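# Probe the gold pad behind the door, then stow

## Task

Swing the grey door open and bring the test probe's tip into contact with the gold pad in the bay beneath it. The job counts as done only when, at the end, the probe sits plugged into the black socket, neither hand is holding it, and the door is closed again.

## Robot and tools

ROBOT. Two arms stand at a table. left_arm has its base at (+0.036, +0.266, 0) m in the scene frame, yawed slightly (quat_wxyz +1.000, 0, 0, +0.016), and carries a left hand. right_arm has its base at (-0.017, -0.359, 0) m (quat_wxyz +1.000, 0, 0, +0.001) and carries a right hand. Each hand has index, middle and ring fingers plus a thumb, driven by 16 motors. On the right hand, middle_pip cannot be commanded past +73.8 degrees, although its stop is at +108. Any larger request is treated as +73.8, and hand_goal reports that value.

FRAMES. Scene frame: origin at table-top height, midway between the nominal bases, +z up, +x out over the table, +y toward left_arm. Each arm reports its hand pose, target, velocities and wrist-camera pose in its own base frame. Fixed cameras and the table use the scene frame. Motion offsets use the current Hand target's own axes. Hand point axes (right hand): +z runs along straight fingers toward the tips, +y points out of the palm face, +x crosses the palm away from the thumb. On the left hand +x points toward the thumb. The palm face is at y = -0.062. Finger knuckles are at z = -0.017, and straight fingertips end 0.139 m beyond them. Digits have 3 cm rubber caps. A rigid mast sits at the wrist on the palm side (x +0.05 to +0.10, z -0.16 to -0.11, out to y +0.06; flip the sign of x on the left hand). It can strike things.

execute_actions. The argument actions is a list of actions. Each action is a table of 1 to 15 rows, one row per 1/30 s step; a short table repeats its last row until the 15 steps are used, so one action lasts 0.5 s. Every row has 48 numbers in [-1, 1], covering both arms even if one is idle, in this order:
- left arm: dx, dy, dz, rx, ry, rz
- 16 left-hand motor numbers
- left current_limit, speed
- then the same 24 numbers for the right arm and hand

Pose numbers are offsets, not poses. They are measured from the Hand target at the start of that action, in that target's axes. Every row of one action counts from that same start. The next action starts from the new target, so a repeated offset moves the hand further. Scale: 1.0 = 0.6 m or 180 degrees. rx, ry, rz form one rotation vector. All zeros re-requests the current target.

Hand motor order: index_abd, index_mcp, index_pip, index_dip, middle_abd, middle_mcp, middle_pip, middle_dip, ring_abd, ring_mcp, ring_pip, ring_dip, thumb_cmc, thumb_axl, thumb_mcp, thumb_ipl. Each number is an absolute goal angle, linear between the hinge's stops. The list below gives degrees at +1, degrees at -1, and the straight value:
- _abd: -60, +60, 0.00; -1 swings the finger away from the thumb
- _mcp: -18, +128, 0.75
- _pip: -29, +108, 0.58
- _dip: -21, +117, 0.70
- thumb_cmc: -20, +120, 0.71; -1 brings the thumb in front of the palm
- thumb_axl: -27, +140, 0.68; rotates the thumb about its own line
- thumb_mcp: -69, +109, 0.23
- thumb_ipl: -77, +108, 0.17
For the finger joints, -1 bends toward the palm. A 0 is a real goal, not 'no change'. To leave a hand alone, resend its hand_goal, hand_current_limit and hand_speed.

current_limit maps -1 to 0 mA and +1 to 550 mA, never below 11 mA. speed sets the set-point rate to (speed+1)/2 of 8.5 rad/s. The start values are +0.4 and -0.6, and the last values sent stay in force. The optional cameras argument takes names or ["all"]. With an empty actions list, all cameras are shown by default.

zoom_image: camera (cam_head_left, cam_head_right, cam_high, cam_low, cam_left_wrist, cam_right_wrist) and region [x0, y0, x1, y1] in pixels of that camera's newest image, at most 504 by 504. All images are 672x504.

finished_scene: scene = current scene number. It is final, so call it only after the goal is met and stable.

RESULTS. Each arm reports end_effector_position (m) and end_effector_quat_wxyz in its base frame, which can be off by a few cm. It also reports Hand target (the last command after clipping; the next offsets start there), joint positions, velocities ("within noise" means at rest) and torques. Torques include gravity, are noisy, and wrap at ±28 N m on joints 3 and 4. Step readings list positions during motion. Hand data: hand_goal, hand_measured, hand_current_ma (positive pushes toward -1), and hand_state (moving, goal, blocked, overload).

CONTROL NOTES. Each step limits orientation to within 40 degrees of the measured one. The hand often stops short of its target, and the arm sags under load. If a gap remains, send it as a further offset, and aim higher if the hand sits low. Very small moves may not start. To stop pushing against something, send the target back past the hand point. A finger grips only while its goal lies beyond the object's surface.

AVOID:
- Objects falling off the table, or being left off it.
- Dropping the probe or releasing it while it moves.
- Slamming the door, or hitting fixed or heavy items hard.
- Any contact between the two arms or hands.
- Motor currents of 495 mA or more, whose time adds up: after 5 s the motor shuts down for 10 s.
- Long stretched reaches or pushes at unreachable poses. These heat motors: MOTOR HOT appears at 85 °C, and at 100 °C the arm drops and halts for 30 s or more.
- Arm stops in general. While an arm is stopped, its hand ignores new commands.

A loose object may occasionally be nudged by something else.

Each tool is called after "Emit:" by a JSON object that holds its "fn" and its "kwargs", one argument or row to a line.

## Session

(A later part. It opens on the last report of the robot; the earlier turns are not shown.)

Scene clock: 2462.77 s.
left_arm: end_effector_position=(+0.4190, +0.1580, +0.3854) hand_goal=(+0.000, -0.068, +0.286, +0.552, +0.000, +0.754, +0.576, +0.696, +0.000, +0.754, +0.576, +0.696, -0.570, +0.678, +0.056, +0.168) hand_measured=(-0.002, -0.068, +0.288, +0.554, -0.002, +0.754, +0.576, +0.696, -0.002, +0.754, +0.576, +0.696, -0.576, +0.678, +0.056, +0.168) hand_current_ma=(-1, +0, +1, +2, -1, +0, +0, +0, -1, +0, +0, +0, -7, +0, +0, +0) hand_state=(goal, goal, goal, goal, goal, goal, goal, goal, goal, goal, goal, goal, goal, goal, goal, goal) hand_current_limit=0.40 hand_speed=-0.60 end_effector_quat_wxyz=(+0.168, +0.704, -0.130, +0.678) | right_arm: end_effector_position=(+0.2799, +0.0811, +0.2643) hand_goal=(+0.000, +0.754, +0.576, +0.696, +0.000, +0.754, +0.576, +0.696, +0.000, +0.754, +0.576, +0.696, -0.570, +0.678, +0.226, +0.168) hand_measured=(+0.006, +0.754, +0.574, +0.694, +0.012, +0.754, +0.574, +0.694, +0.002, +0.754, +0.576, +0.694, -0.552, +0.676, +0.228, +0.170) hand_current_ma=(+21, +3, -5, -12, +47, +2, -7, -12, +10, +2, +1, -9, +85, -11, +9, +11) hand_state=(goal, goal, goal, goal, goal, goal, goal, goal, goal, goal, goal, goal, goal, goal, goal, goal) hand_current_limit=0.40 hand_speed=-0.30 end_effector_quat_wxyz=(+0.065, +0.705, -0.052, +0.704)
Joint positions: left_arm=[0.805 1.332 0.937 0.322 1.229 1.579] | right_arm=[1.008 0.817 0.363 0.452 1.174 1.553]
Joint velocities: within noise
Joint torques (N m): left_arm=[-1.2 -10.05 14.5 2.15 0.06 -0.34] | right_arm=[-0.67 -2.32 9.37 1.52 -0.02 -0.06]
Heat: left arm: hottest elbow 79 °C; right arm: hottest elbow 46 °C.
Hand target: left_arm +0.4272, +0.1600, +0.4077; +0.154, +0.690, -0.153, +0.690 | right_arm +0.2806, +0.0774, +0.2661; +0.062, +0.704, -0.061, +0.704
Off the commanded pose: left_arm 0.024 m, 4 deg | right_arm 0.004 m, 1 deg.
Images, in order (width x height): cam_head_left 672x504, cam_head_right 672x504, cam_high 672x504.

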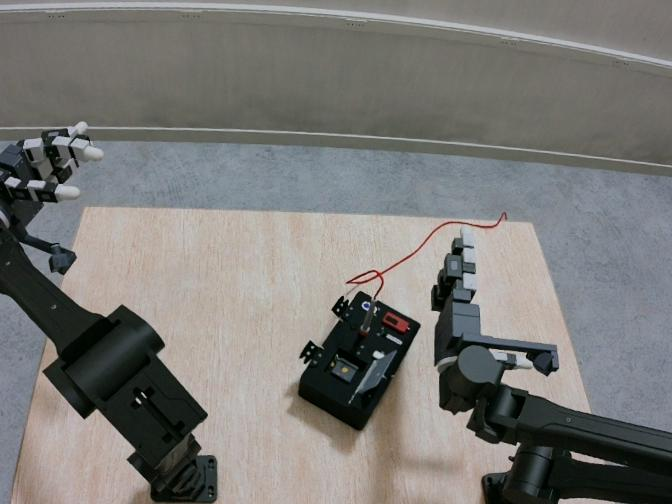

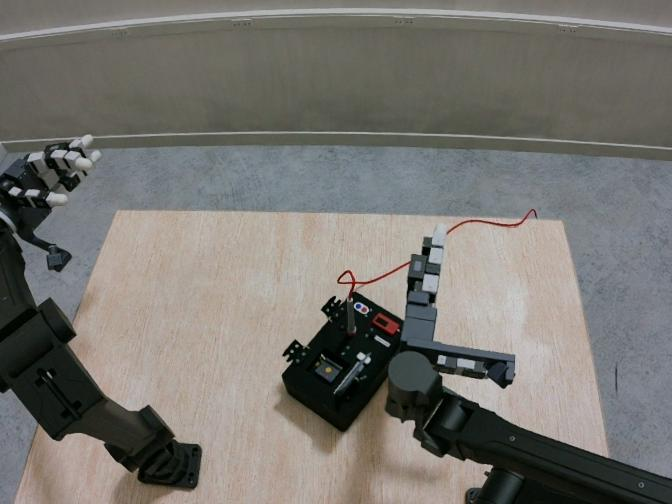

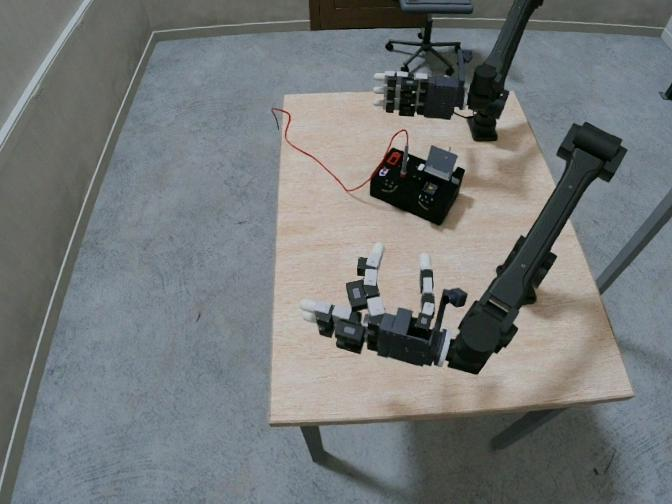

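Emit:
{"fn": "execute_actions", "kwargs": {
  "actions": [
    [[0,0,0,0,0,-0.125,0,0.754,0.576,0.696,0,0.754,0.576,0.696,0,-0.479,-0.5,-0.029,-0.571,0.678,0.225,0.168,0.4,-0.4,0.025,0.089,0.117,0,0,0,0,0.754,0.576,0.696,0,0.754,0.576,0.696,0,0.754,0.576,0.696,-0.571,0.678,0.225,0.168,0.4,-0.3]],
    [[0,0,0,0,0,-0.125,0,0.754,0.576,0.696,0,0.754,0.576,0.696,0,-0.479,-0.5,-0.029,-0.571,0.678,0.225,0.168,0.4,-0.4,0.025,0.089,0.117,0,0,0,0,0.754,0.576,0.696,0,0.754,0.576,0.696,0,0.754,0.576,0.696,-0.571,0.678,0.225,0.168,0.4,-0.3]],
    [[0,0,0,0,0,-0.125,0,0.754,0.576,0.696,0,0.754,0.576,0.696,0,-0.479,-0.5,-0.029,-0.571,0.678,0.225,0.168,0.4,-0.4,0,0,0,0,0,0,0,0.754,0.576,0.696,0,0.754,0.576,0.696,0,0.754,0.576,0.696,-0.571,0.678,0.225,0.168,0.4,-0.3]],
    [[0,0,0,0,0,-0.125,0,0.754,0.576,0.696,0,0.754,0.576,0.696,0,-0.479,-0.5,-0.029,-0.571,0.678,0.225,0.168,0.4,-0.4,0,0,0,0,0,0,0,0.754,0.576,0.696,0,0.754,0.576,0.696,0,0.754,0.576,0.696,-0.571,0.678,0.225,0.168,0.4,-0.3]]
  ],
  "cameras": ["cam_head_left","cam_low"]
}}

Scene clock: 2510.23 s.
left_arm: end_effector_position=(+0.4269, +0.1652, +0.4087) hand_goal=(+0.000, +0.754, +0.576, +0.696, +0.000, +0.754, +0.576, +0.696, +0.000, -0.478, -0.500, -0.028, -0.570, +0.678, +0.226, +0.168) hand_measured=(-0.002, +0.764, +0.576, +0.694, -0.002, +0.764, +0.576, +0.696, -0.002, -0.476, -0.500, -0.026, -0.572, +0.678, +0.224, +0.168) hand_current_ma=(-1, +11, +0, -2, -1, +11, +0, +0, -1, +1, +0, +1, -1, +0, -2, +0) hand_state=(goal, goal, goal, goal, goal, goal, goal, goal, goal, goal, goal, goal, goal, goal, goal, goal) hand_current_limit=0.40 hand_speed=-0.40 end_effector_quat_wxyz=(+0.589, +0.603, +0.385, +0.376) | right_arm: end_effector_position=(+0.3878, -0.0505, +0.2712) hand_goal=(+0.000, +0.754, +0.576, +0.696, +0.000, +0.754, +0.576, +0.696, +0.000, +0.754, +0.576, +0.696, -0.570, +0.678, +0.226, +0.168) hand_measured=(+0.006, +0.754, +0.576, +0.694, +0.012, +0.754, +0.574, +0.694, +0.002, +0.754, +0.576, +0.694, -0.552, +0.676, +0.228, +0.170) hand_current_ma=(+21, +2, -3, -12, +47, +2, -4, -12, +10, +2, +1, -9, +85, -11, +7, +10) hand_state=(goal, goal, goal, goal, goal, goal, goal, goal, goal, goal, goal, goal, goal, goal, goal, goal) hand_current_limit=0.40 hand_speed=-0.30 end_effector_quat_wxyz=(+0.070, +0.722, -0.045, +0.686)
Joint positions: left_arm=[0.704 1.131 0.67 0.404 1.138 0.052] | right_arm=[0.265 0.828 0.417 0.358 0.429 1.554]
Joint torques (N m): left_arm=[-1.61 -7.41 8.35 2.45 -0.19 -0.06] | right_arm=[-1.03 -1.2 14.13 3.62 0.01 -0.04]
Heat: left arm: hottest elbow 78 °C; right arm: hottest elbow 48 °C.
Hand target: left_arm +0.4272, +0.1600, +0.4076; +0.597, +0.597, +0.380, +0.379 | right_arm +0.4003, -0.0520, +0.2962; +0.062, +0.704, -0.061, +0.704
Off the commanded pose: left_arm 0.005 m, 1 deg | right_arm 0.028 m, 4 deg.
Step readings (end_effector_position of left_arm | right_arm):
0: (+0.4190, +0.1580, +0.3854) | (+0.2799, +0.0811, +0.2643)
1: (+0.4190, +0.1580, +0.3857) | (+0.2809, +0.0816, +0.2644)
2: (+0.4192, +0.1584, +0.3868) | (+0.2856, +0.0828, +0.2648)
4: (+0.4204, +0.1598, +0.3898) | (+0.2984, +0.0735, +0.2683)
8: (+0.4231, +0.1620, +0.3961) | (+0.3137, +0.0328, +0.2787)
15: (+0.4258, +0.1643, +0.4059) | (+0.3304, +0.0134, +0.2742)
16: (+0.4259, +0.1644, +0.4068) | (+0.3322, +0.0133, +0.2735)
17: (+0.4262, +0.1648, +0.4073) | (+0.3373, +0.0139, +0.2729)
19: (+0.4262, +0.1656, +0.4055) | (+0.3485, +0.0040, +0.2723)
23: (+0.4263, +0.1648, +0.3984) | (+0.3609, -0.0377, +0.2748)
30: (+0.4281, +0.1658, +0.3994) | (+0.3839, -0.0498, +0.2742)
31: (+0.4282, +0.1660, +0.3999) | (+0.3853, -0.0497, +0.2732)
32: (+0.4284, +0.1660, +0.4005) | (+0.3864, -0.0494, +0.2722)
34: (+0.4275, +0.1656, +0.4002) | (+0.3874, -0.0493, +0.2711)
38: (+0.4249, +0.1620, +0.4007) | (+0.3876, -0.0504, +0.2711)
45: (+0.4266, +0.1630, +0.4046) | (+0.3878, -0.0505, +0.2713)
46: (+0.4269, +0.1633, +0.4045) | (+0.3878, -0.0505, +0.2713)
47: (+0.4275, +0.1638, +0.4038) | (+0.3878, -0.0505, +0.2713)
49: (+0.4278, +0.1638, +0.4009) | (+0.3878, -0.0505, +0.2713)
53: (+0.4245, +0.1608, +0.4025) | (+0.3878, -0.0505, +0.2712)
60: (+0.4259, +0.1614, +0.4092) | (+0.3878, -0.0505, +0.2712)
Images, in order (width x height): cam_head_left 672x504, cam_low 672x504.

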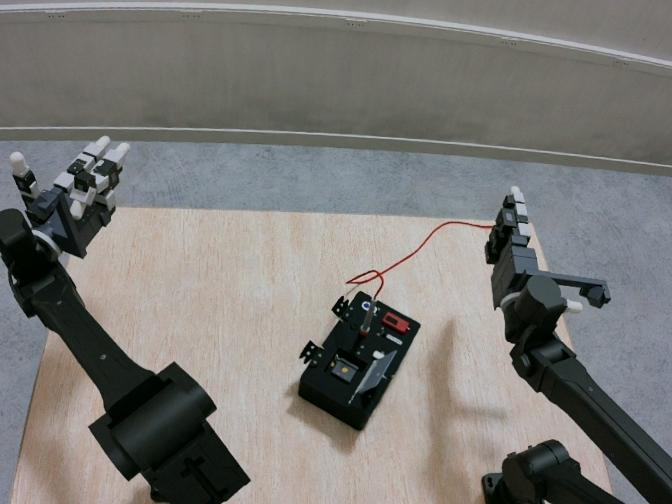

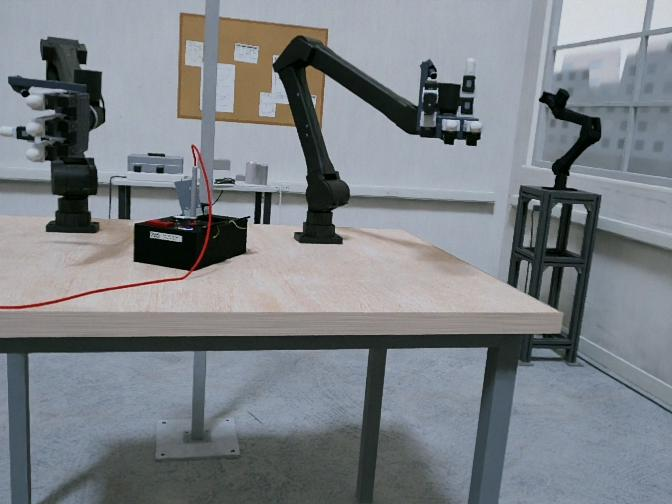

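Emit:
{"fn": "execute_actions", "kwargs": {
  "actions": [
    [[-0.202,0,0.039,0,-0.12,0,0,0.754,0.576,0.696,0,0.754,0.576,0.696,0,-0.479,-0.5,-0.029,-0.571,0.678,0.225,0.168,0.4,-0.4,0,0,0,0,0,0,0,0.754,0.576,0.696,0,0.754,0.576,0.696,0,0.754,0.576,0.696,-0.571,0.678,0.225,0.168,0.4,-0.3]],
    [[-0.204,-0.025,0.083,0,-0.12,0,0,0.754,0.576,0.696,0,0.754,0.576,0.696,0,-0.479,-0.5,-0.029,-0.571,0.678,0.225,0.168,0.4,-0.4,0,0,0,0,0,0,0,0.754,0.576,0.696,0,0.754,0.576,0.696,0,0.754,0.576,0.696,-0.571,0.678,0.225,0.168,0.4,-0.3]],
    [[-0.169,-0.025,0.137,0,-0.121,0,0,0.754,0.576,0.696,0,0.754,0.576,0.696,0,-0.479,-0.5,-0.029,-0.571,0.678,0.225,0.168,0.4,-0.4,0,0,0,0,0,0,0,0.754,0.576,0.696,0,0.754,0.576,0.696,0,0.754,0.576,0.696,-0.571,0.678,0.225,0.168,0.4,-0.3]]
  ],
  "cameras": ["cam_head_left","cam_low"]
}}

Scene clock: 2521.33 s.
left_arm: end_effector_position=(+0.2792, -0.1905, +0.3762) hand_goal=(+0.000, +0.754, +0.576, +0.696, +0.000, +0.754, +0.576, +0.696, +0.000, -0.478, -0.500, -0.028, -0.570, +0.678, +0.226, +0.168) hand_measured=(+0.000, +0.764, +0.576, +0.694, +0.000, +0.764, +0.576, +0.696, -0.002, -0.480, -0.500, -0.026, -0.568, +0.678, +0.226, +0.168) hand_current_ma=(+0, +12, +0, -1, +0, +13, +0, +0, -1, -1, +0, +1, +1, +0, +0, +0) hand_state=(goal, goal, goal, goal, goal, goal, goal, goal, goal, goal, goal, goal, goal, goal, goal, goal) hand_current_limit=0.40 hand_speed=-0.40 end_effector_quat_wxyz=(+0.706, +0.708, +0.010, -0.005) | right_arm: end_effector_position=(+0.3878, -0.0505, +0.2712) hand_goal=(+0.000, +0.754, +0.576, +0.696, +0.000, +0.754, +0.576, +0.696, +0.000, +0.754, +0.576, +0.696, -0.570, +0.678, +0.226, +0.168) hand_measured=(+0.006, +0.754, +0.576, +0.694, +0.012, +0.754, +0.574, +0.694, +0.002, +0.754, +0.576, +0.694, -0.552, +0.676, +0.228, +0.170) hand_current_ma=(+21, +2, -3, -12, +47, +2, -4, -12, +10, +2, +1, -9, +85, -11, +7, +10) hand_state=(goal, goal, goal, goal, goal, goal, goal, goal, goal, goal, goal, goal, goal, goal, goal, goal) hand_current_limit=0.40 hand_speed=-0.30 end_effector_quat_wxyz=(+0.070, +0.722, -0.045, +0.686)
Joint positions: left_arm=[-0.064 0.899 0.43 0.414 1.499 0.032] | right_arm=[0.265 0.828 0.417 0.358 0.429 1.554]
Joint torques (N m): left_arm=[-1.2 -2.02 9.35 1.84 -0.2 0.04] | right_arm=[-1.26 -1.38 14.24 3.32 0.02 -0.04]
Heat: left arm: hottest elbow 73 °C; right arm: hottest elbow 53 °C.
Hand target: left_arm +0.2784, -0.1938, +0.3778; +0.707, +0.707, +0.000, -0.001 | right_arm +0.4003, -0.0520, +0.2962; +0.062, +0.704, -0.061, +0.704
Off the commanded pose: left_arm 0.004 m, 1 deg | right_arm 0.028 m, 4 deg.
Step readings (end_effector_position of left_arm | right_arm):
0: (+0.4269, +0.1653, +0.4087) | (+0.3878, -0.0505, +0.2712)
1: (+0.4266, +0.1640, +0.4085) | (+0.3878, -0.0505, +0.2712)
2: (+0.4243, +0.1569, +0.4080) | (+0.3878, -0.0505, +0.2712)
4: (+0.4161, +0.1277, +0.4044) | (+0.3878, -0.0505, +0.2712)
8: (+0.4035, +0.0694, +0.4031) | (+0.3878, -0.0505, +0.2712)
15: (+0.3984, +0.0446, +0.4100) | (+0.3878, -0.0505, +0.2712)
16: (+0.3978, +0.0436, +0.4093) | (+0.3878, -0.0505, +0.2712)
17: (+0.3940, +0.0370, +0.4078) | (+0.3878, -0.0505, +0.2712)
19: (+0.3790, +0.0100, +0.4017) | (+0.3878, -0.0505, +0.2712)
23: (+0.3527, -0.0479, +0.3933) | (+0.3878, -0.0505, +0.2712)
30: (+0.3437, -0.0749, +0.3964) | (+0.3878, -0.0505, +0.2712)
31: (+0.3434, -0.0759, +0.3960) | (+0.3878, -0.0505, +0.2712)
32: (+0.3404, -0.0808, +0.3949) | (+0.3878, -0.0505, +0.2712)
34: (+0.3238, -0.1050, +0.3890) | (+0.3878, -0.0505, +0.2712)
38: (+0.2859, -0.1596, +0.3806) | (+0.3878, -0.0505, +0.2712)
45: (+0.2767, -0.1885, +0.3789) | (+0.3878, -0.0505, +0.2712)
Images, in order (width x height): cam_head_left 672x504, cam_low 672x504.

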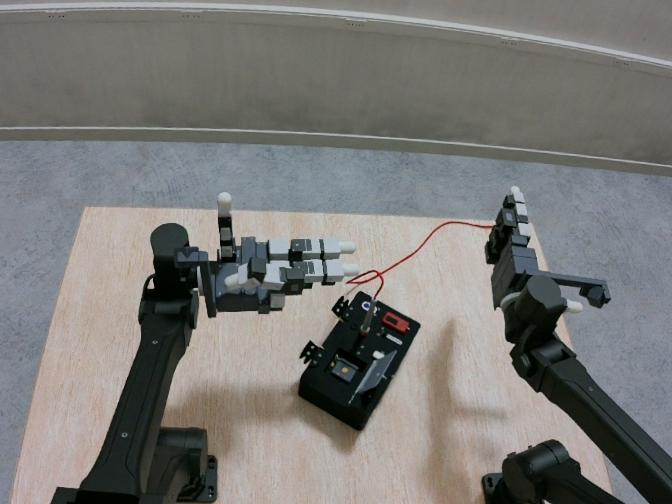

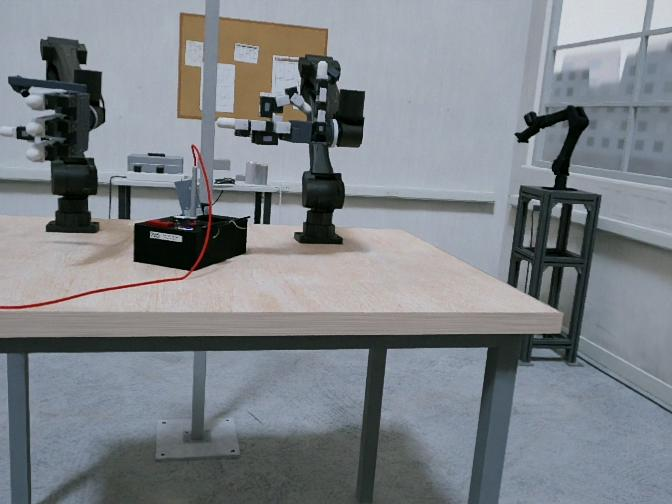

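Emit:
{"fn": "execute_actions", "kwargs": {
  "actions": [],
  "cameras": ["cam_head_left","cam_head_right","cam_low","cam_left_wrist"]
}}

Emit:
{"fn": "zoom_image", "kwargs": {
  "camera": "cam_head_left",
  "region": [260, 200, 440, 360]
}}

Emit:
{"fn": "zoom_image", "kwargs": {
  "camera": "cam_head_right",
  "region": [230, 200, 410, 360]
}}

Scene clock: 2525.40 s.
left_arm: end_effector_position=(+0.2792, -0.1906, +0.3762) hand_goal=(+0.000, +0.754, +0.576, +0.696, +0.000, +0.754, +0.576, +0.696, +0.000, -0.478, -0.500, -0.028, -0.570, +0.678, +0.226, +0.168) hand_measured=(+0.000, +0.764, +0.576, +0.694, +0.000, +0.764, +0.576, +0.696, -0.002, -0.480, -0.500, -0.026, -0.568, +0.678, +0.226, +0.168) hand_current_ma=(+0, +12, +0, -1, +0, +13, +0, +0, -1, -1, +0, +1, +1, +0, +0, +0) hand_state=(goal, goal, goal, goal, goal, goal, goal, goal, goal, goal, goal, goal, goal, goal, goal, goal) hand_current_limit=0.40 hand_speed=-0.40 end_effector_quat_wxyz=(+0.706, +0.708, +0.010, -0.005) | right_arm: end_effector_position=(+0.3878, -0.0505, +0.2712) hand_goal=(+0.000, +0.754, +0.576, +0.696, +0.000, +0.754, +0.576, +0.696, +0.000, +0.754, +0.576, +0.696, -0.570, +0.678, +0.226, +0.168) hand_measured=(+0.006, +0.754, +0.576, +0.694, +0.012, +0.754, +0.574, +0.694, +0.002, +0.754, +0.576, +0.694, -0.552, +0.676, +0.228, +0.170) hand_current_ma=(+21, +2, -3, -12, +47, +2, -4, -12, +10, +2, +1, -9, +85, -11, +7, +10) hand_state=(goal, goal, goal, goal, goal, goal, goal, goal, goal, goal, goal, goal, goal, goal, goal, goal) hand_current_limit=0.40 hand_speed=-0.30 end_effector_quat_wxyz=(+0.070, +0.722, -0.045, +0.686)
Joint positions: left_arm=[-0.065 0.899 0.43 0.414 1.499 0.032] | right_arm=[0.265 0.828 0.417 0.358 0.429 1.554]
Joint velocities: within noise
Joint torques (N m): left_arm=[-1.2 -2.08 9.35 1.85 -0.19 0.04] | right_arm=[-0.67 -1.03 14.17 3.52 0.03 -0.07]
Heat: left arm: hottest elbow 72 °C; right arm: hottest elbow 54 °C.
Hand target: left_arm +0.2785, -0.1938, +0.3778; +0.707, +0.707, +0.000, -0.001 | right_arm +0.4003, -0.0520, +0.2962; +0.062, +0.704, -0.061, +0.704
Off the commanded pose: left_arm 0.004 m, 1 deg | right_arm 0.028 m, 4 deg.
camera_calibration:
cam_left_wrist: T_world_to_cam=[[-0.805053, -0.0206238, -0.592844, 0.411559], [0.393698, 0.728988, -0.559982, 0.191558], [0.443725, -0.684216, -0.578754, 0.0893868], [0, 0, 0, 1]] pos_world=[0.216248, -0.0699957, 0.402993]
Images, in order (width x height): cam_head_left 672x504, cam_head_right 672x504, cam_low 672x504, cam_left_wrist 672x504.

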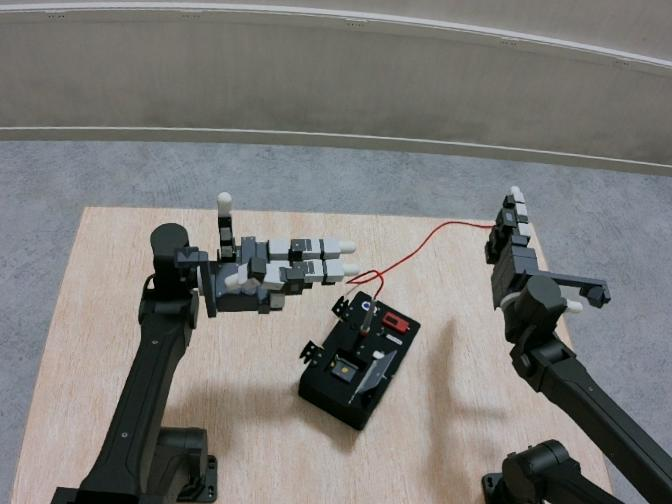

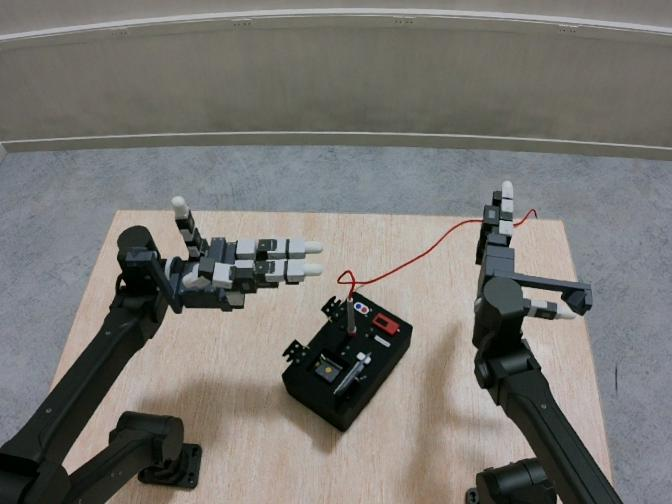

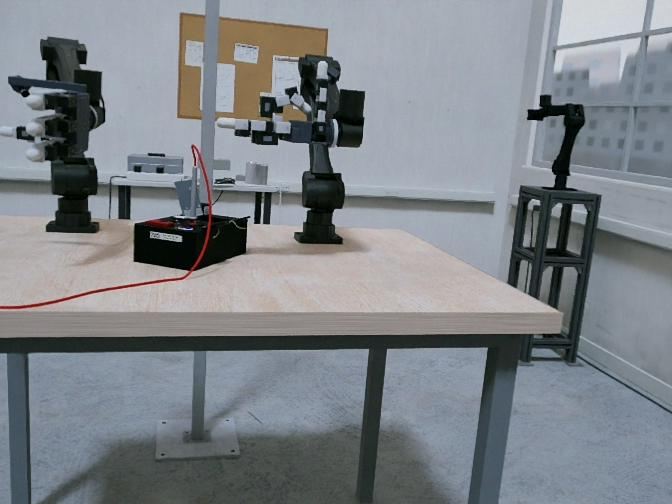

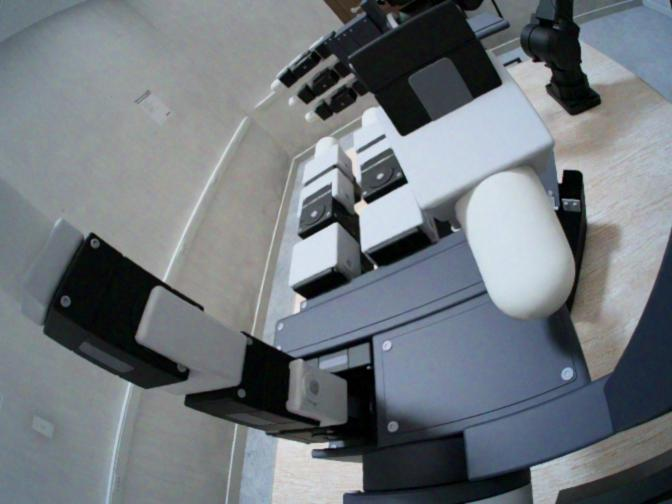

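Scaled by 2.800 from the camera's 672x504 image, which has a finer 960x720 frame.

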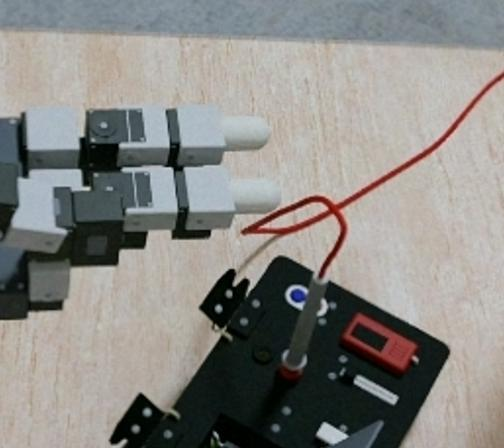

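Scaled by 2.800 from the camera's 672x504 image, which has a finer 960x720 frame.

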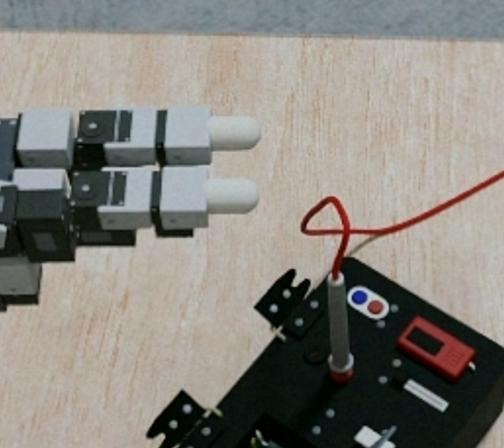

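Emit:
{"fn": "execute_actions", "kwargs": {
  "actions": [
    [[-0.0345,-0.135,0,0,0,0,0.13,0.754,0.576,0.696,-0.13,0.754,0.576,0.696,0,-0.479,-0.5,-0.029,-0.571,0.678,0.225,0.168,0.4,-0.4,0,0,0,0,0,0,0,0.754,0.576,0.696,0,0.754,0.576,0.696,0,0.754,0.576,0.696,-0.571,0.678,0.225,0.168,0.4,-0.3]],
    [[0,-0.135,0,0,0,0,0.13,0.754,0.576,0.696,-0.13,0.754,0.576,0.696,0,-0.479,-0.5,-0.029,-0.571,0.678,0.225,0.168,0.4,-0.4,0,0,0,0,0,0,0,0.754,0.576,0.696,0,0.754,0.576,0.696,0,0.754,0.576,0.696,-0.571,0.678,0.225,0.168,0.4,-0.3]]
  ],
  "cameras": ["cam_head_left","cam_head_right","cam_low","cam_left_wrist","cam_high"]
}}

Emit:
{"fn": "zoom_image", "kwargs": {
  "camera": "cam_head_left",
  "region": [260, 240, 410, 360]
}}

Emit:
{"fn": "zoom_image", "kwargs": {
  "camera": "cam_head_right",
  "region": [240, 240, 390, 360]
}}

Emit:
{"fn": "zoom_image", "kwargs": {
  "camera": "cam_low",
  "region": [150, 120, 310, 250]
}}

Scene clock: 2555.13 s.
left_arm: end_effector_position=(+0.2543, -0.1929, +0.2121) hand_goal=(+0.130, +0.754, +0.576, +0.696, -0.130, +0.754, +0.576, +0.696, +0.000, -0.478, -0.500, -0.028, -0.570, +0.678, +0.226, +0.168) hand_measured=(+0.128, +0.766, +0.576, +0.694, -0.128, +0.762, +0.576, +0.696, -0.002, -0.480, -0.500, -0.026, -0.570, +0.678, +0.226, +0.168) hand_current_ma=(-1, +15, +0, -1, +2, +10, +0, +0, -1, -1, +0, +1, +0, +0, +0, +0) hand_state=(goal, goal, goal, goal, goal, goal, goal, goal, goal, goal, goal, goal, goal, goal, goal, goal) hand_current_limit=0.40 hand_speed=-0.40 end_effector_quat_wxyz=(+0.696, +0.717, +0.010, -0.015) | right_arm: end_effector_position=(+0.3878, -0.0505, +0.2712) hand_goal=(+0.000, +0.754, +0.576, +0.696, +0.000, +0.754, +0.576, +0.696, +0.000, +0.754, +0.576, +0.696, -0.570, +0.678, +0.226, +0.168) hand_measured=(+0.006, +0.754, +0.576, +0.694, +0.012, +0.754, +0.574, +0.694, +0.002, +0.754, +0.576, +0.694, -0.552, +0.676, +0.228, +0.170) hand_current_ma=(+21, +2, -3, -12, +47, +2, -4, -12, +10, +2, +1, -9, +85, -11, +7, +10) hand_state=(goal, goal, goal, goal, goal, goal, goal, goal, goal, goal, goal, goal, goal, goal, goal, goal) hand_current_limit=0.40 hand_speed=-0.30 end_effector_quat_wxyz=(+0.070, +0.722, -0.045, +0.686)
Joint positions: left_arm=[-0.07 1.365 0.206 0.717 1.501 0.407] | right_arm=[0.265 0.828 0.417 0.358 0.429 1.554]
Joint torques (N m): left_arm=[-0.44 -4.01 6.13 1.96 0.45 0.06] | right_arm=[-0.79 -1.44 14.19 3.62 0.03 -0.05]
Heat: left arm: hottest elbow 65 °C; right arm: hottest elbow 61 °C.
Hand target: left_arm +0.2577, -0.1938, +0.2159; +0.707, +0.707, +0.000, -0.001 | right_arm +0.4003, -0.0520, +0.2962; +0.062, +0.704, -0.061, +0.704
Off the commanded pose: left_arm 0.005 m, 3 deg | right_arm 0.028 m, 4 deg.
Step readings (end_effector_position of left_arm | right_arm):
0: (+0.2792, -0.1906, +0.3762) | (+0.3878, -0.0505, +0.2712)
1: (+0.2790, -0.1906, +0.3759) | (+0.3878, -0.0505, +0.2712)
2: (+0.2776, -0.1907, +0.3736) | (+0.3878, -0.0505, +0.2712)
4: (+0.2726, -0.1909, +0.3586) | (+0.3878, -0.0505, +0.2712)
8: (+0.2640, -0.1914, +0.3111) | (+0.3878, -0.0505, +0.2712)
15: (+0.2625, -0.1918, +0.2969) | (+0.3878, -0.0505, +0.2712)
16: (+0.2619, -0.1918, +0.2972) | (+0.3878, -0.0505, +0.2712)
17: (+0.2605, -0.1918, +0.2949) | (+0.3878, -0.0505, +0.2712)
19: (+0.2588, -0.1919, +0.2798) | (+0.3878, -0.0505, +0.2712)
23: (+0.2590, -0.1925, +0.2299) | (+0.3878, -0.0505, +0.2712)
30: (+0.2568, -0.1930, +0.2107) | (+0.3878, -0.0505, +0.2712)
camera_calibration:
cam_left_wrist: T_world_to_cam=[[-0.812512, 0.00621674, -0.582912, 0.299114], [0.397318, 0.737617, -0.545949, 0.108929], [0.426571, -0.675191, -0.601792, 0.0148379], [0, 0, 0, 1]] pos_world=[0.193425, -0.0721892, 0.242757]
Images, in order (width x height): cam_head_left 672x504, cam_head_right 672x504, cam_high 672x504, cam_low 672x504, cam_left_wrist 672x504.

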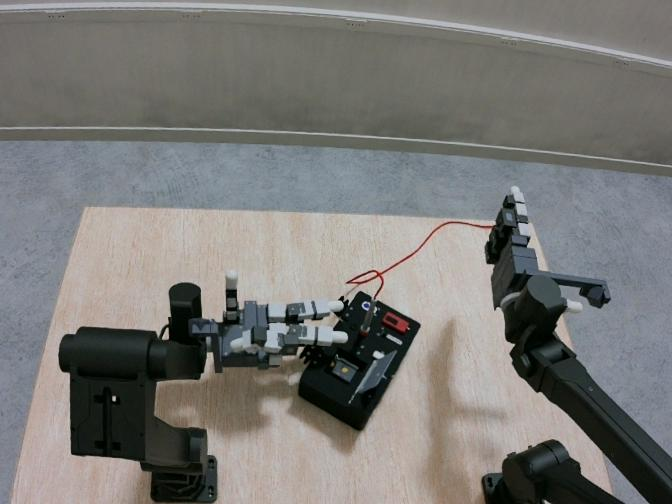

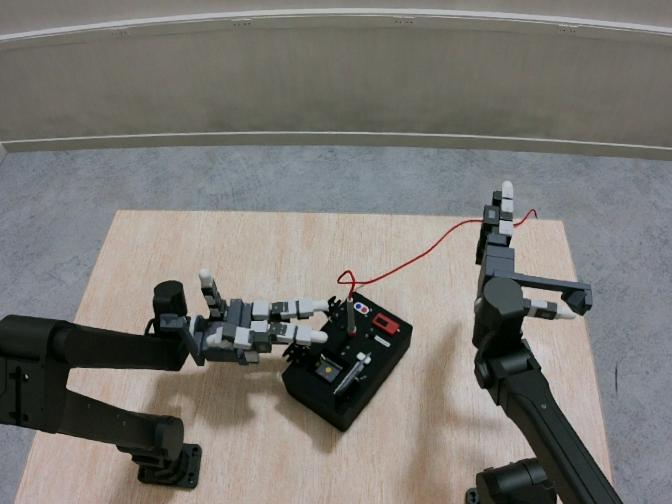

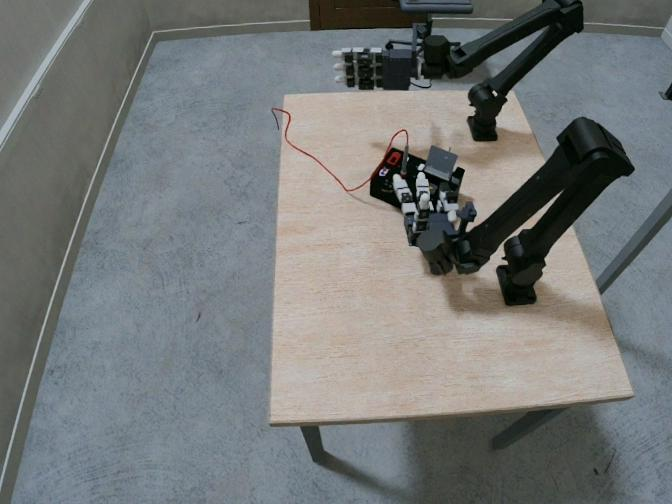

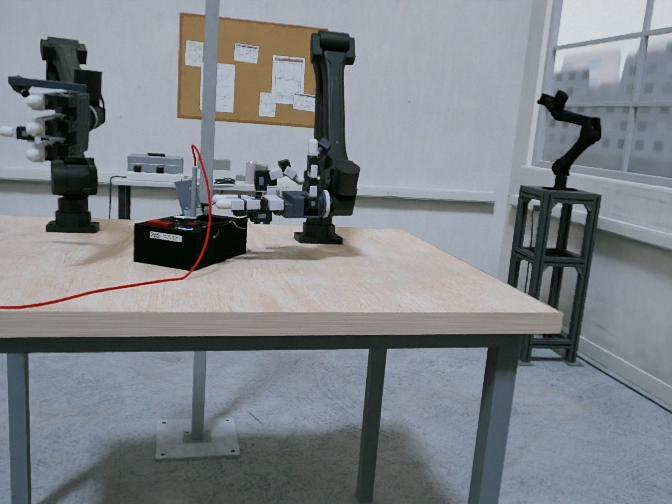

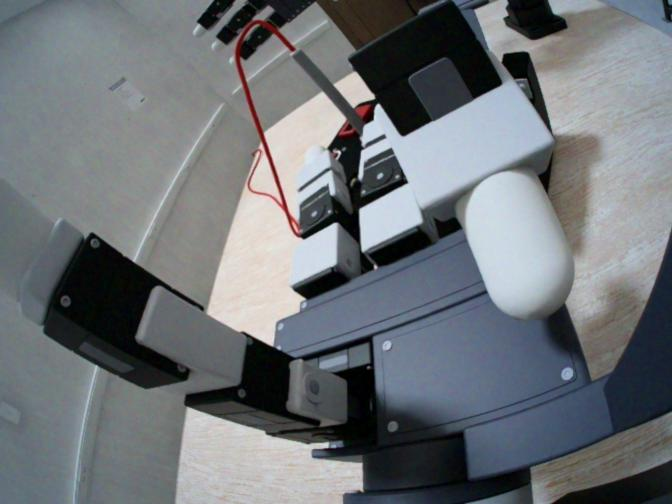

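Scaled by 3.360 from the camera's 672x504 image, which has a finer 960x720 frame.

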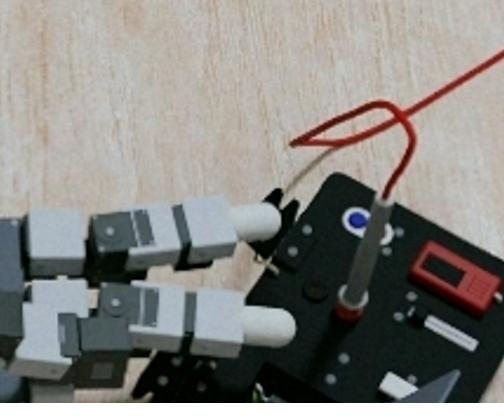

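Scaled by 3.360 from the camera's 672x504 image, which has a finer 960x720 frame.

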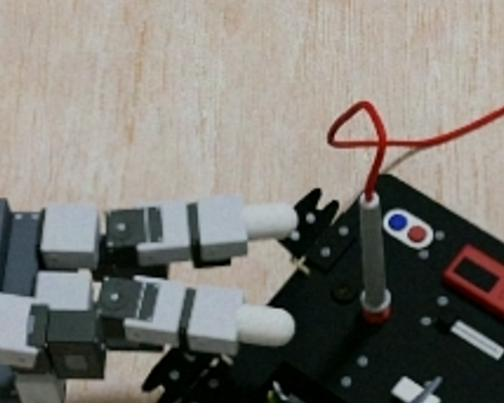

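Scaled by 3.150 from the camera's 672x504 image, which has a finer 960x720 frame.

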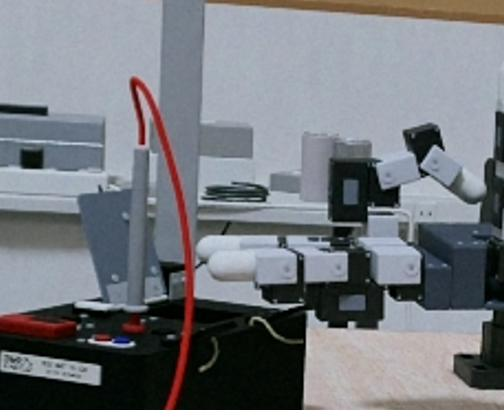

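Emit:
{"fn": "execute_actions", "kwargs": {
  "actions": [
    [[0.0067,0.022,0.117,0,0,0,0.13,0.754,0.576,0.696,-0.13,0.754,0.576,0.696,0,-0.479,-0.5,-0.029,-0.571,0.678,0.225,0.168,0.4,-0.4,0,0,0,0,0,0,0,0.754,0.576,0.696,0,0.754,0.576,0.696,0,0.754,0.576,0.696,-0.571,0.678,0.225,0.168,0.4,-0.3]]
  ],
  "cameras": ["cam_head_left","cam_head_right","cam_low"]
}}

Emit:
{"fn": "zoom_image", "kwargs": {
  "camera": "cam_head_left",
  "region": [300, 260, 420, 360]
}}

Emit:
{"fn": "zoom_image", "kwargs": {
  "camera": "cam_head_right",
  "region": [280, 260, 400, 360]
}}

Emit:
{"fn": "zoom_image", "kwargs": {
  "camera": "cam_low",
  "region": [150, 120, 310, 250]
}}

Scene clock: 2580.43 s.
left_arm: end_effector_position=(+0.2580, -0.2587, +0.2247) hand_goal=(+0.130, +0.754, +0.576, +0.696, -0.130, +0.754, +0.576, +0.696, +0.000, -0.478, -0.500, -0.028, -0.570, +0.678, +0.226, +0.168) hand_measured=(+0.128, +0.766, +0.576, +0.694, -0.128, +0.778, +0.578, +0.696, -0.002, -0.478, -0.500, -0.026, -0.570, +0.678, +0.226, +0.168) hand_current_ma=(+0, +16, +0, -1, +1, +45, +1, +0, -1, +0, +0, +1, +0, +0, +0, +0) hand_state=(goal, goal, goal, goal, goal, blocked, goal, goal, goal, goal, goal, goal, goal, goal, goal, goal) hand_current_limit=0.40 hand_speed=-0.40 end_effector_quat_wxyz=(+0.689, +0.725, +0.004, -0.007) | right_arm: end_effector_position=(+0.3878, -0.0505, +0.2712) hand_goal=(+0.000, +0.754, +0.576, +0.696, +0.000, +0.754, +0.576, +0.696, +0.000, +0.754, +0.576, +0.696, -0.570, +0.678, +0.226, +0.168) hand_measured=(+0.006, +0.754, +0.576, +0.694, +0.012, +0.754, +0.574, +0.694, +0.002, +0.754, +0.576, +0.694, -0.552, +0.676, +0.228, +0.170) hand_current_ma=(+21, +2, -3, -12, +47, +2, -4, -12, +10, +2, +1, -9, +85, -11, +7, +10) hand_state=(goal, goal, goal, goal, goal, goal, goal, goal, goal, goal, goal, goal, goal, goal, goal, goal) hand_current_limit=0.40 hand_speed=-0.30 end_effector_quat_wxyz=(+0.070, +0.722, -0.045, +0.686)
Joint positions: left_arm=[-0.329 1.419 0.234 1.025 1.243 0.137] | right_arm=[0.265 0.828 0.417 0.358 0.429 1.554]
Joint torques (N m): left_arm=[-1.32 -5.19 6.17 2.33 -0.09 -0.14] | right_arm=[-0.85 -1.03 14.13 3.48 0.02 -0.08]
Heat: left arm: hottest elbow 61 °C; right arm: hottest elbow 63 °C.
Hand target: left_arm +0.2616, -0.2640, +0.2291; +0.707, +0.707, +0.000, -0.001 | right_arm +0.4003, -0.0520, +0.2962; +0.062, +0.704, -0.061, +0.704
Off the commanded pose: left_arm 0.008 m, 3 deg | right_arm 0.028 m, 4 deg.
Step readings (end_effector_position of left_arm | right_arm):
0: (+0.2542, -0.1929, +0.2121) | (+0.3878, -0.0505, +0.2712)
1: (+0.2546, -0.1931, +0.2119) | (+0.3878, -0.0505, +0.2712)
2: (+0.2575, -0.1960, +0.2097) | (+0.3878, -0.0505, +0.2712)
4: (+0.2624, -0.2076, +0.2080) | (+0.3878, -0.0505, +0.2712)
8: (+0.2556, -0.2384, +0.2200) | (+0.3878, -0.0505, +0.2712)
15: (+0.2510, -0.2577, +0.2252) | (+0.3878, -0.0505, +0.2712)
Images, in order (width x height): cam_head_left 672x504, cam_head_right 672x504, cam_low 672x504.

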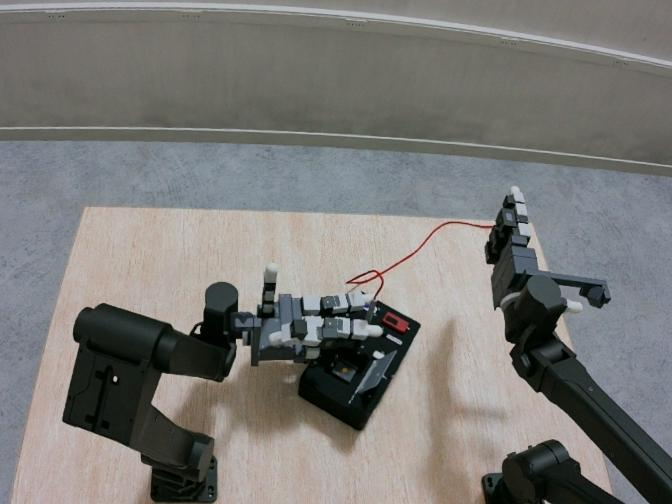

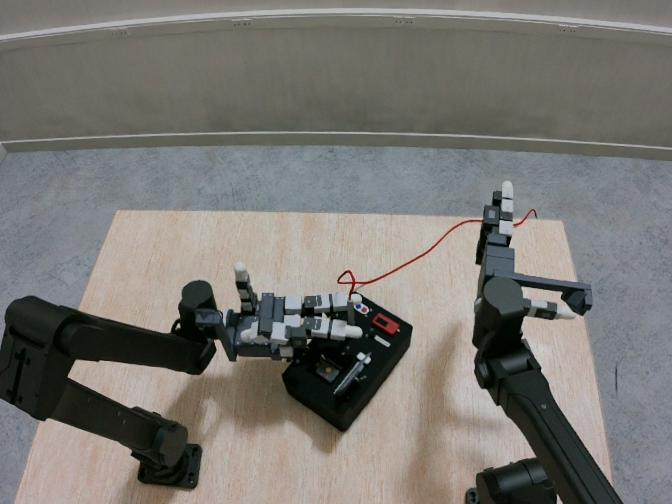

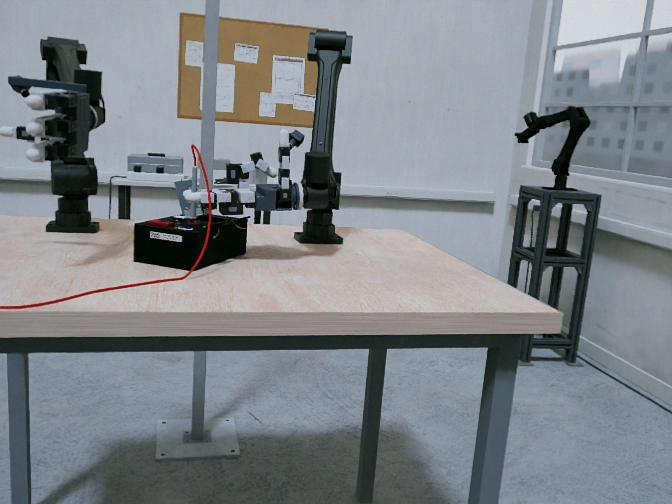

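Scaled by 4.200 from the camera's 672x504 image, which has a finer 960x720 frame.

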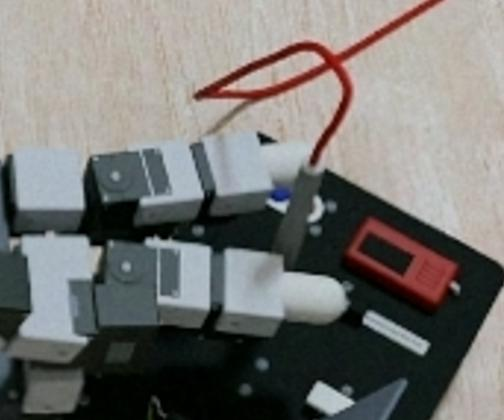

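Scaled by 4.200 from the camera's 672x504 image, which has a finer 960x720 frame.

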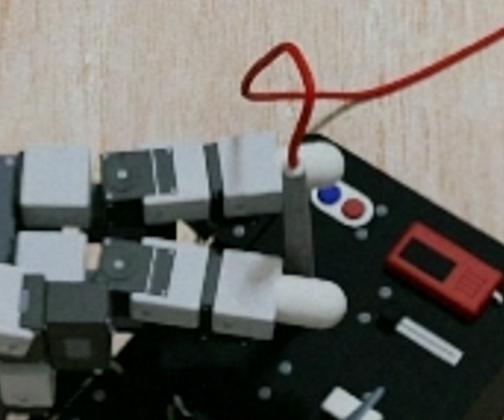

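Scaled by 3.150 from the camera's 672x504 image, which has a finer 960x720 frame.

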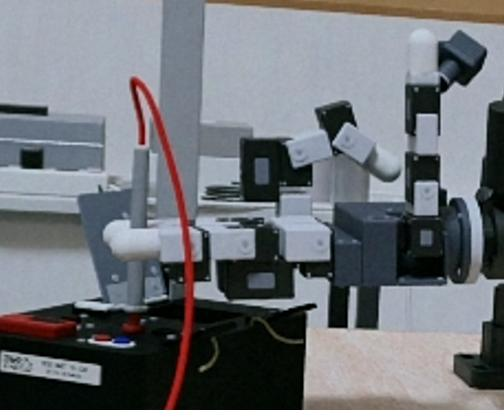

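Emit:
{"fn": "execute_actions", "kwargs": {
  "actions": [
    [[0,0,0.062,0,0,0,0.13,0.754,0.576,0.696,-0.13,0.754,0.576,0.696,0,-0.479,-0.5,-0.029,-0.571,0.678,0.225,0.168,0.4,-0.4,0,0,0,0,0,0,0,0.754,0.576,0.696,0,0.754,0.576,0.696,0,0.754,0.576,0.696,-0.571,0.678,0.225,0.168,0.4,-0.3]]
  ],
  "cameras": ["cam_head_left","cam_head_right","cam_low"]
}}

Emit:
{"fn": "zoom_image", "kwargs": {
  "camera": "cam_head_left",
  "region": [300, 260, 420, 360]
}}

Emit:
{"fn": "zoom_image", "kwargs": {
  "camera": "cam_head_right",
  "region": [280, 260, 400, 360]
}}

Emit:
{"fn": "zoom_image", "kwargs": {
  "camera": "cam_low",
  "region": [150, 120, 310, 250]
}}

Scene clock: 2590.37 s.
left_arm: end_effector_position=(+0.2563, -0.2945, +0.2220) hand_goal=(+0.130, +0.754, +0.576, +0.696, -0.130, +0.754, +0.576, +0.696, +0.000, -0.478, -0.500, -0.028, -0.570, +0.678, +0.226, +0.168) hand_measured=(+0.128, +0.766, +0.576, +0.694, -0.128, +0.778, +0.578, +0.696, -0.002, -0.478, -0.500, -0.026, -0.570, +0.678, +0.226, +0.168) hand_current_ma=(+0, +16, +0, -1, +1, +44, +1, +0, -1, +0, +0, +1, +0, +0, +0, +0) hand_state=(goal, goal, goal, goal, goal, blocked, goal, goal, goal, goal, goal, goal, goal, goal, goal, goal) hand_current_limit=0.40 hand_speed=-0.40 end_effector_quat_wxyz=(+0.700, +0.714, +0.011, -0.006) | right_arm: end_effector_position=(+0.3878, -0.0505, +0.2712) hand_goal=(+0.000, +0.754, +0.576, +0.696, +0.000, +0.754, +0.576, +0.696, +0.000, +0.754, +0.576, +0.696, -0.570, +0.678, +0.226, +0.168) hand_measured=(+0.006, +0.754, +0.576, +0.694, +0.012, +0.754, +0.574, +0.694, +0.002, +0.754, +0.576, +0.694, -0.552, +0.676, +0.228, +0.170) hand_current_ma=(+21, +2, -3, -12, +47, +2, -4, -12, +10, +2, +1, -9, +85, -11, +7, +10) hand_state=(goal, goal, goal, goal, goal, goal, goal, goal, goal, goal, goal, goal, goal, goal, goal, goal) hand_current_limit=0.40 hand_speed=-0.30 end_effector_quat_wxyz=(+0.070, +0.722, -0.045, +0.686)
Joint positions: left_arm=[-0.476 1.541 0.254 1.243 1.088 0.015] | right_arm=[0.265 0.828 0.417 0.358 0.429 1.554]
Joint torques (N m): left_arm=[-1.26 -6.18 6.52 2.5 -0.19 -0.11] | right_arm=[-0.56 -0.97 14.22 3.37 0.03 -0.06]
Heat: left arm: hottest elbow 59 °C; right arm: hottest elbow 64 °C.
Hand target: left_arm +0.2616, -0.3012, +0.2292; +0.707, +0.707, +0.000, +0.000 | right_arm +0.4003, -0.0520, +0.2962; +0.062, +0.704, -0.061, +0.704
Off the commanded pose: left_arm 0.011 m, 2 deg | right_arm 0.028 m, 4 deg.
Step readings (end_effector_position of left_arm | right_arm):
0: (+0.2581, -0.2587, +0.2247) | (+0.3878, -0.0505, +0.2712)
1: (+0.2586, -0.2588, +0.2247) | (+0.3878, -0.0505, +0.2712)
2: (+0.2606, -0.2606, +0.2247) | (+0.3878, -0.0505, +0.2712)
4: (+0.2611, -0.2688, +0.2244) | (+0.3878, -0.0505, +0.2712)
8: (+0.2518, -0.2887, +0.2217) | (+0.3878, -0.0505, +0.2712)
15: (+0.2543, -0.2945, +0.2193) | (+0.3878, -0.0505, +0.2712)
Images, in order (width x height): cam_head_left 672x504, cam_head_right 672x504, cam_low 672x504.

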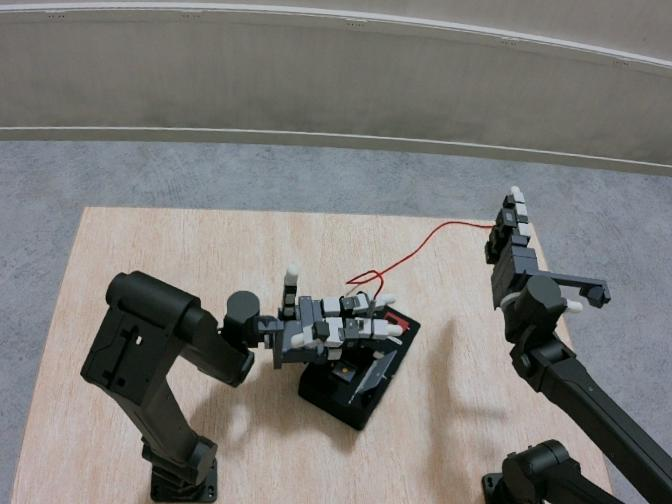

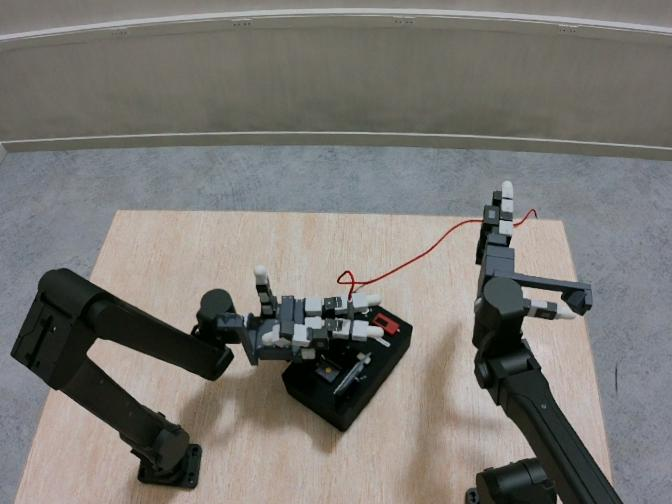

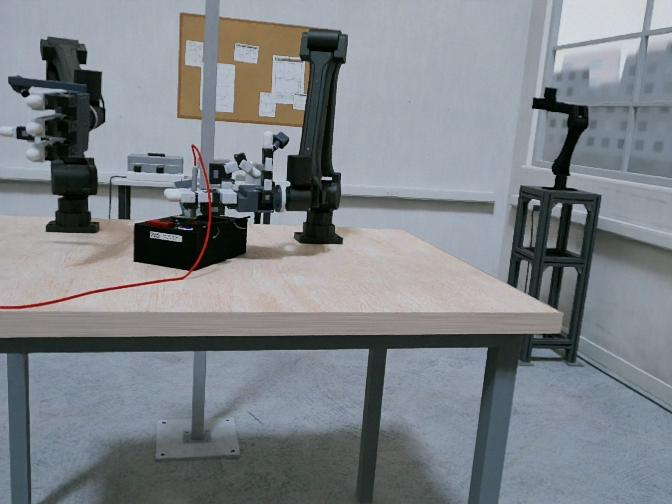

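Scaled by 4.200 from the camera's 672x504 image, which has a finer 960x720 frame.

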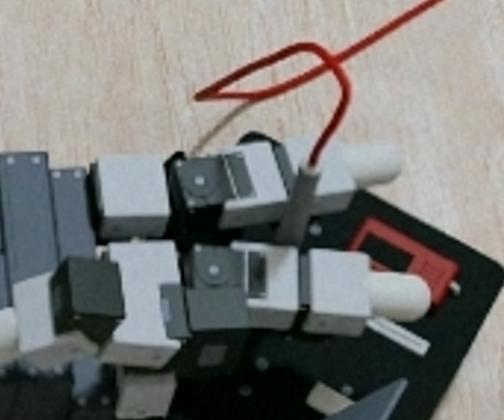

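Scaled by 4.200 from the camera's 672x504 image, which has a finer 960x720 frame.

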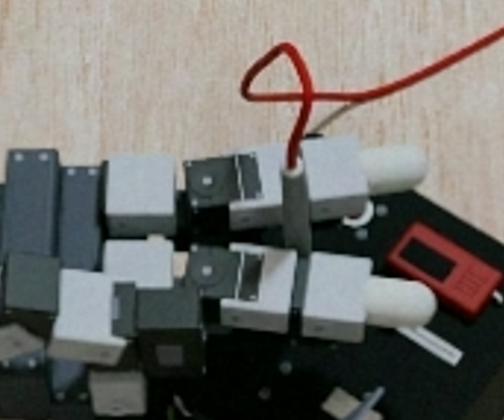

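Scaled by 3.150 from the camera's 672x504 image, which has a finer 960x720 frame.

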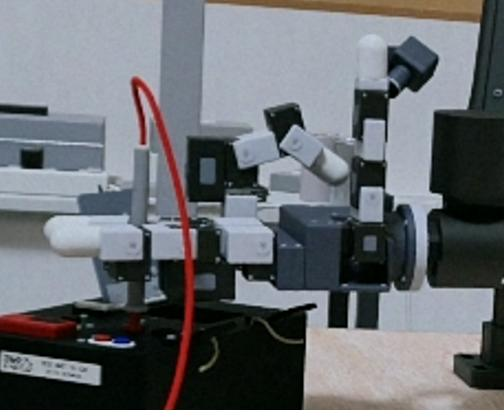

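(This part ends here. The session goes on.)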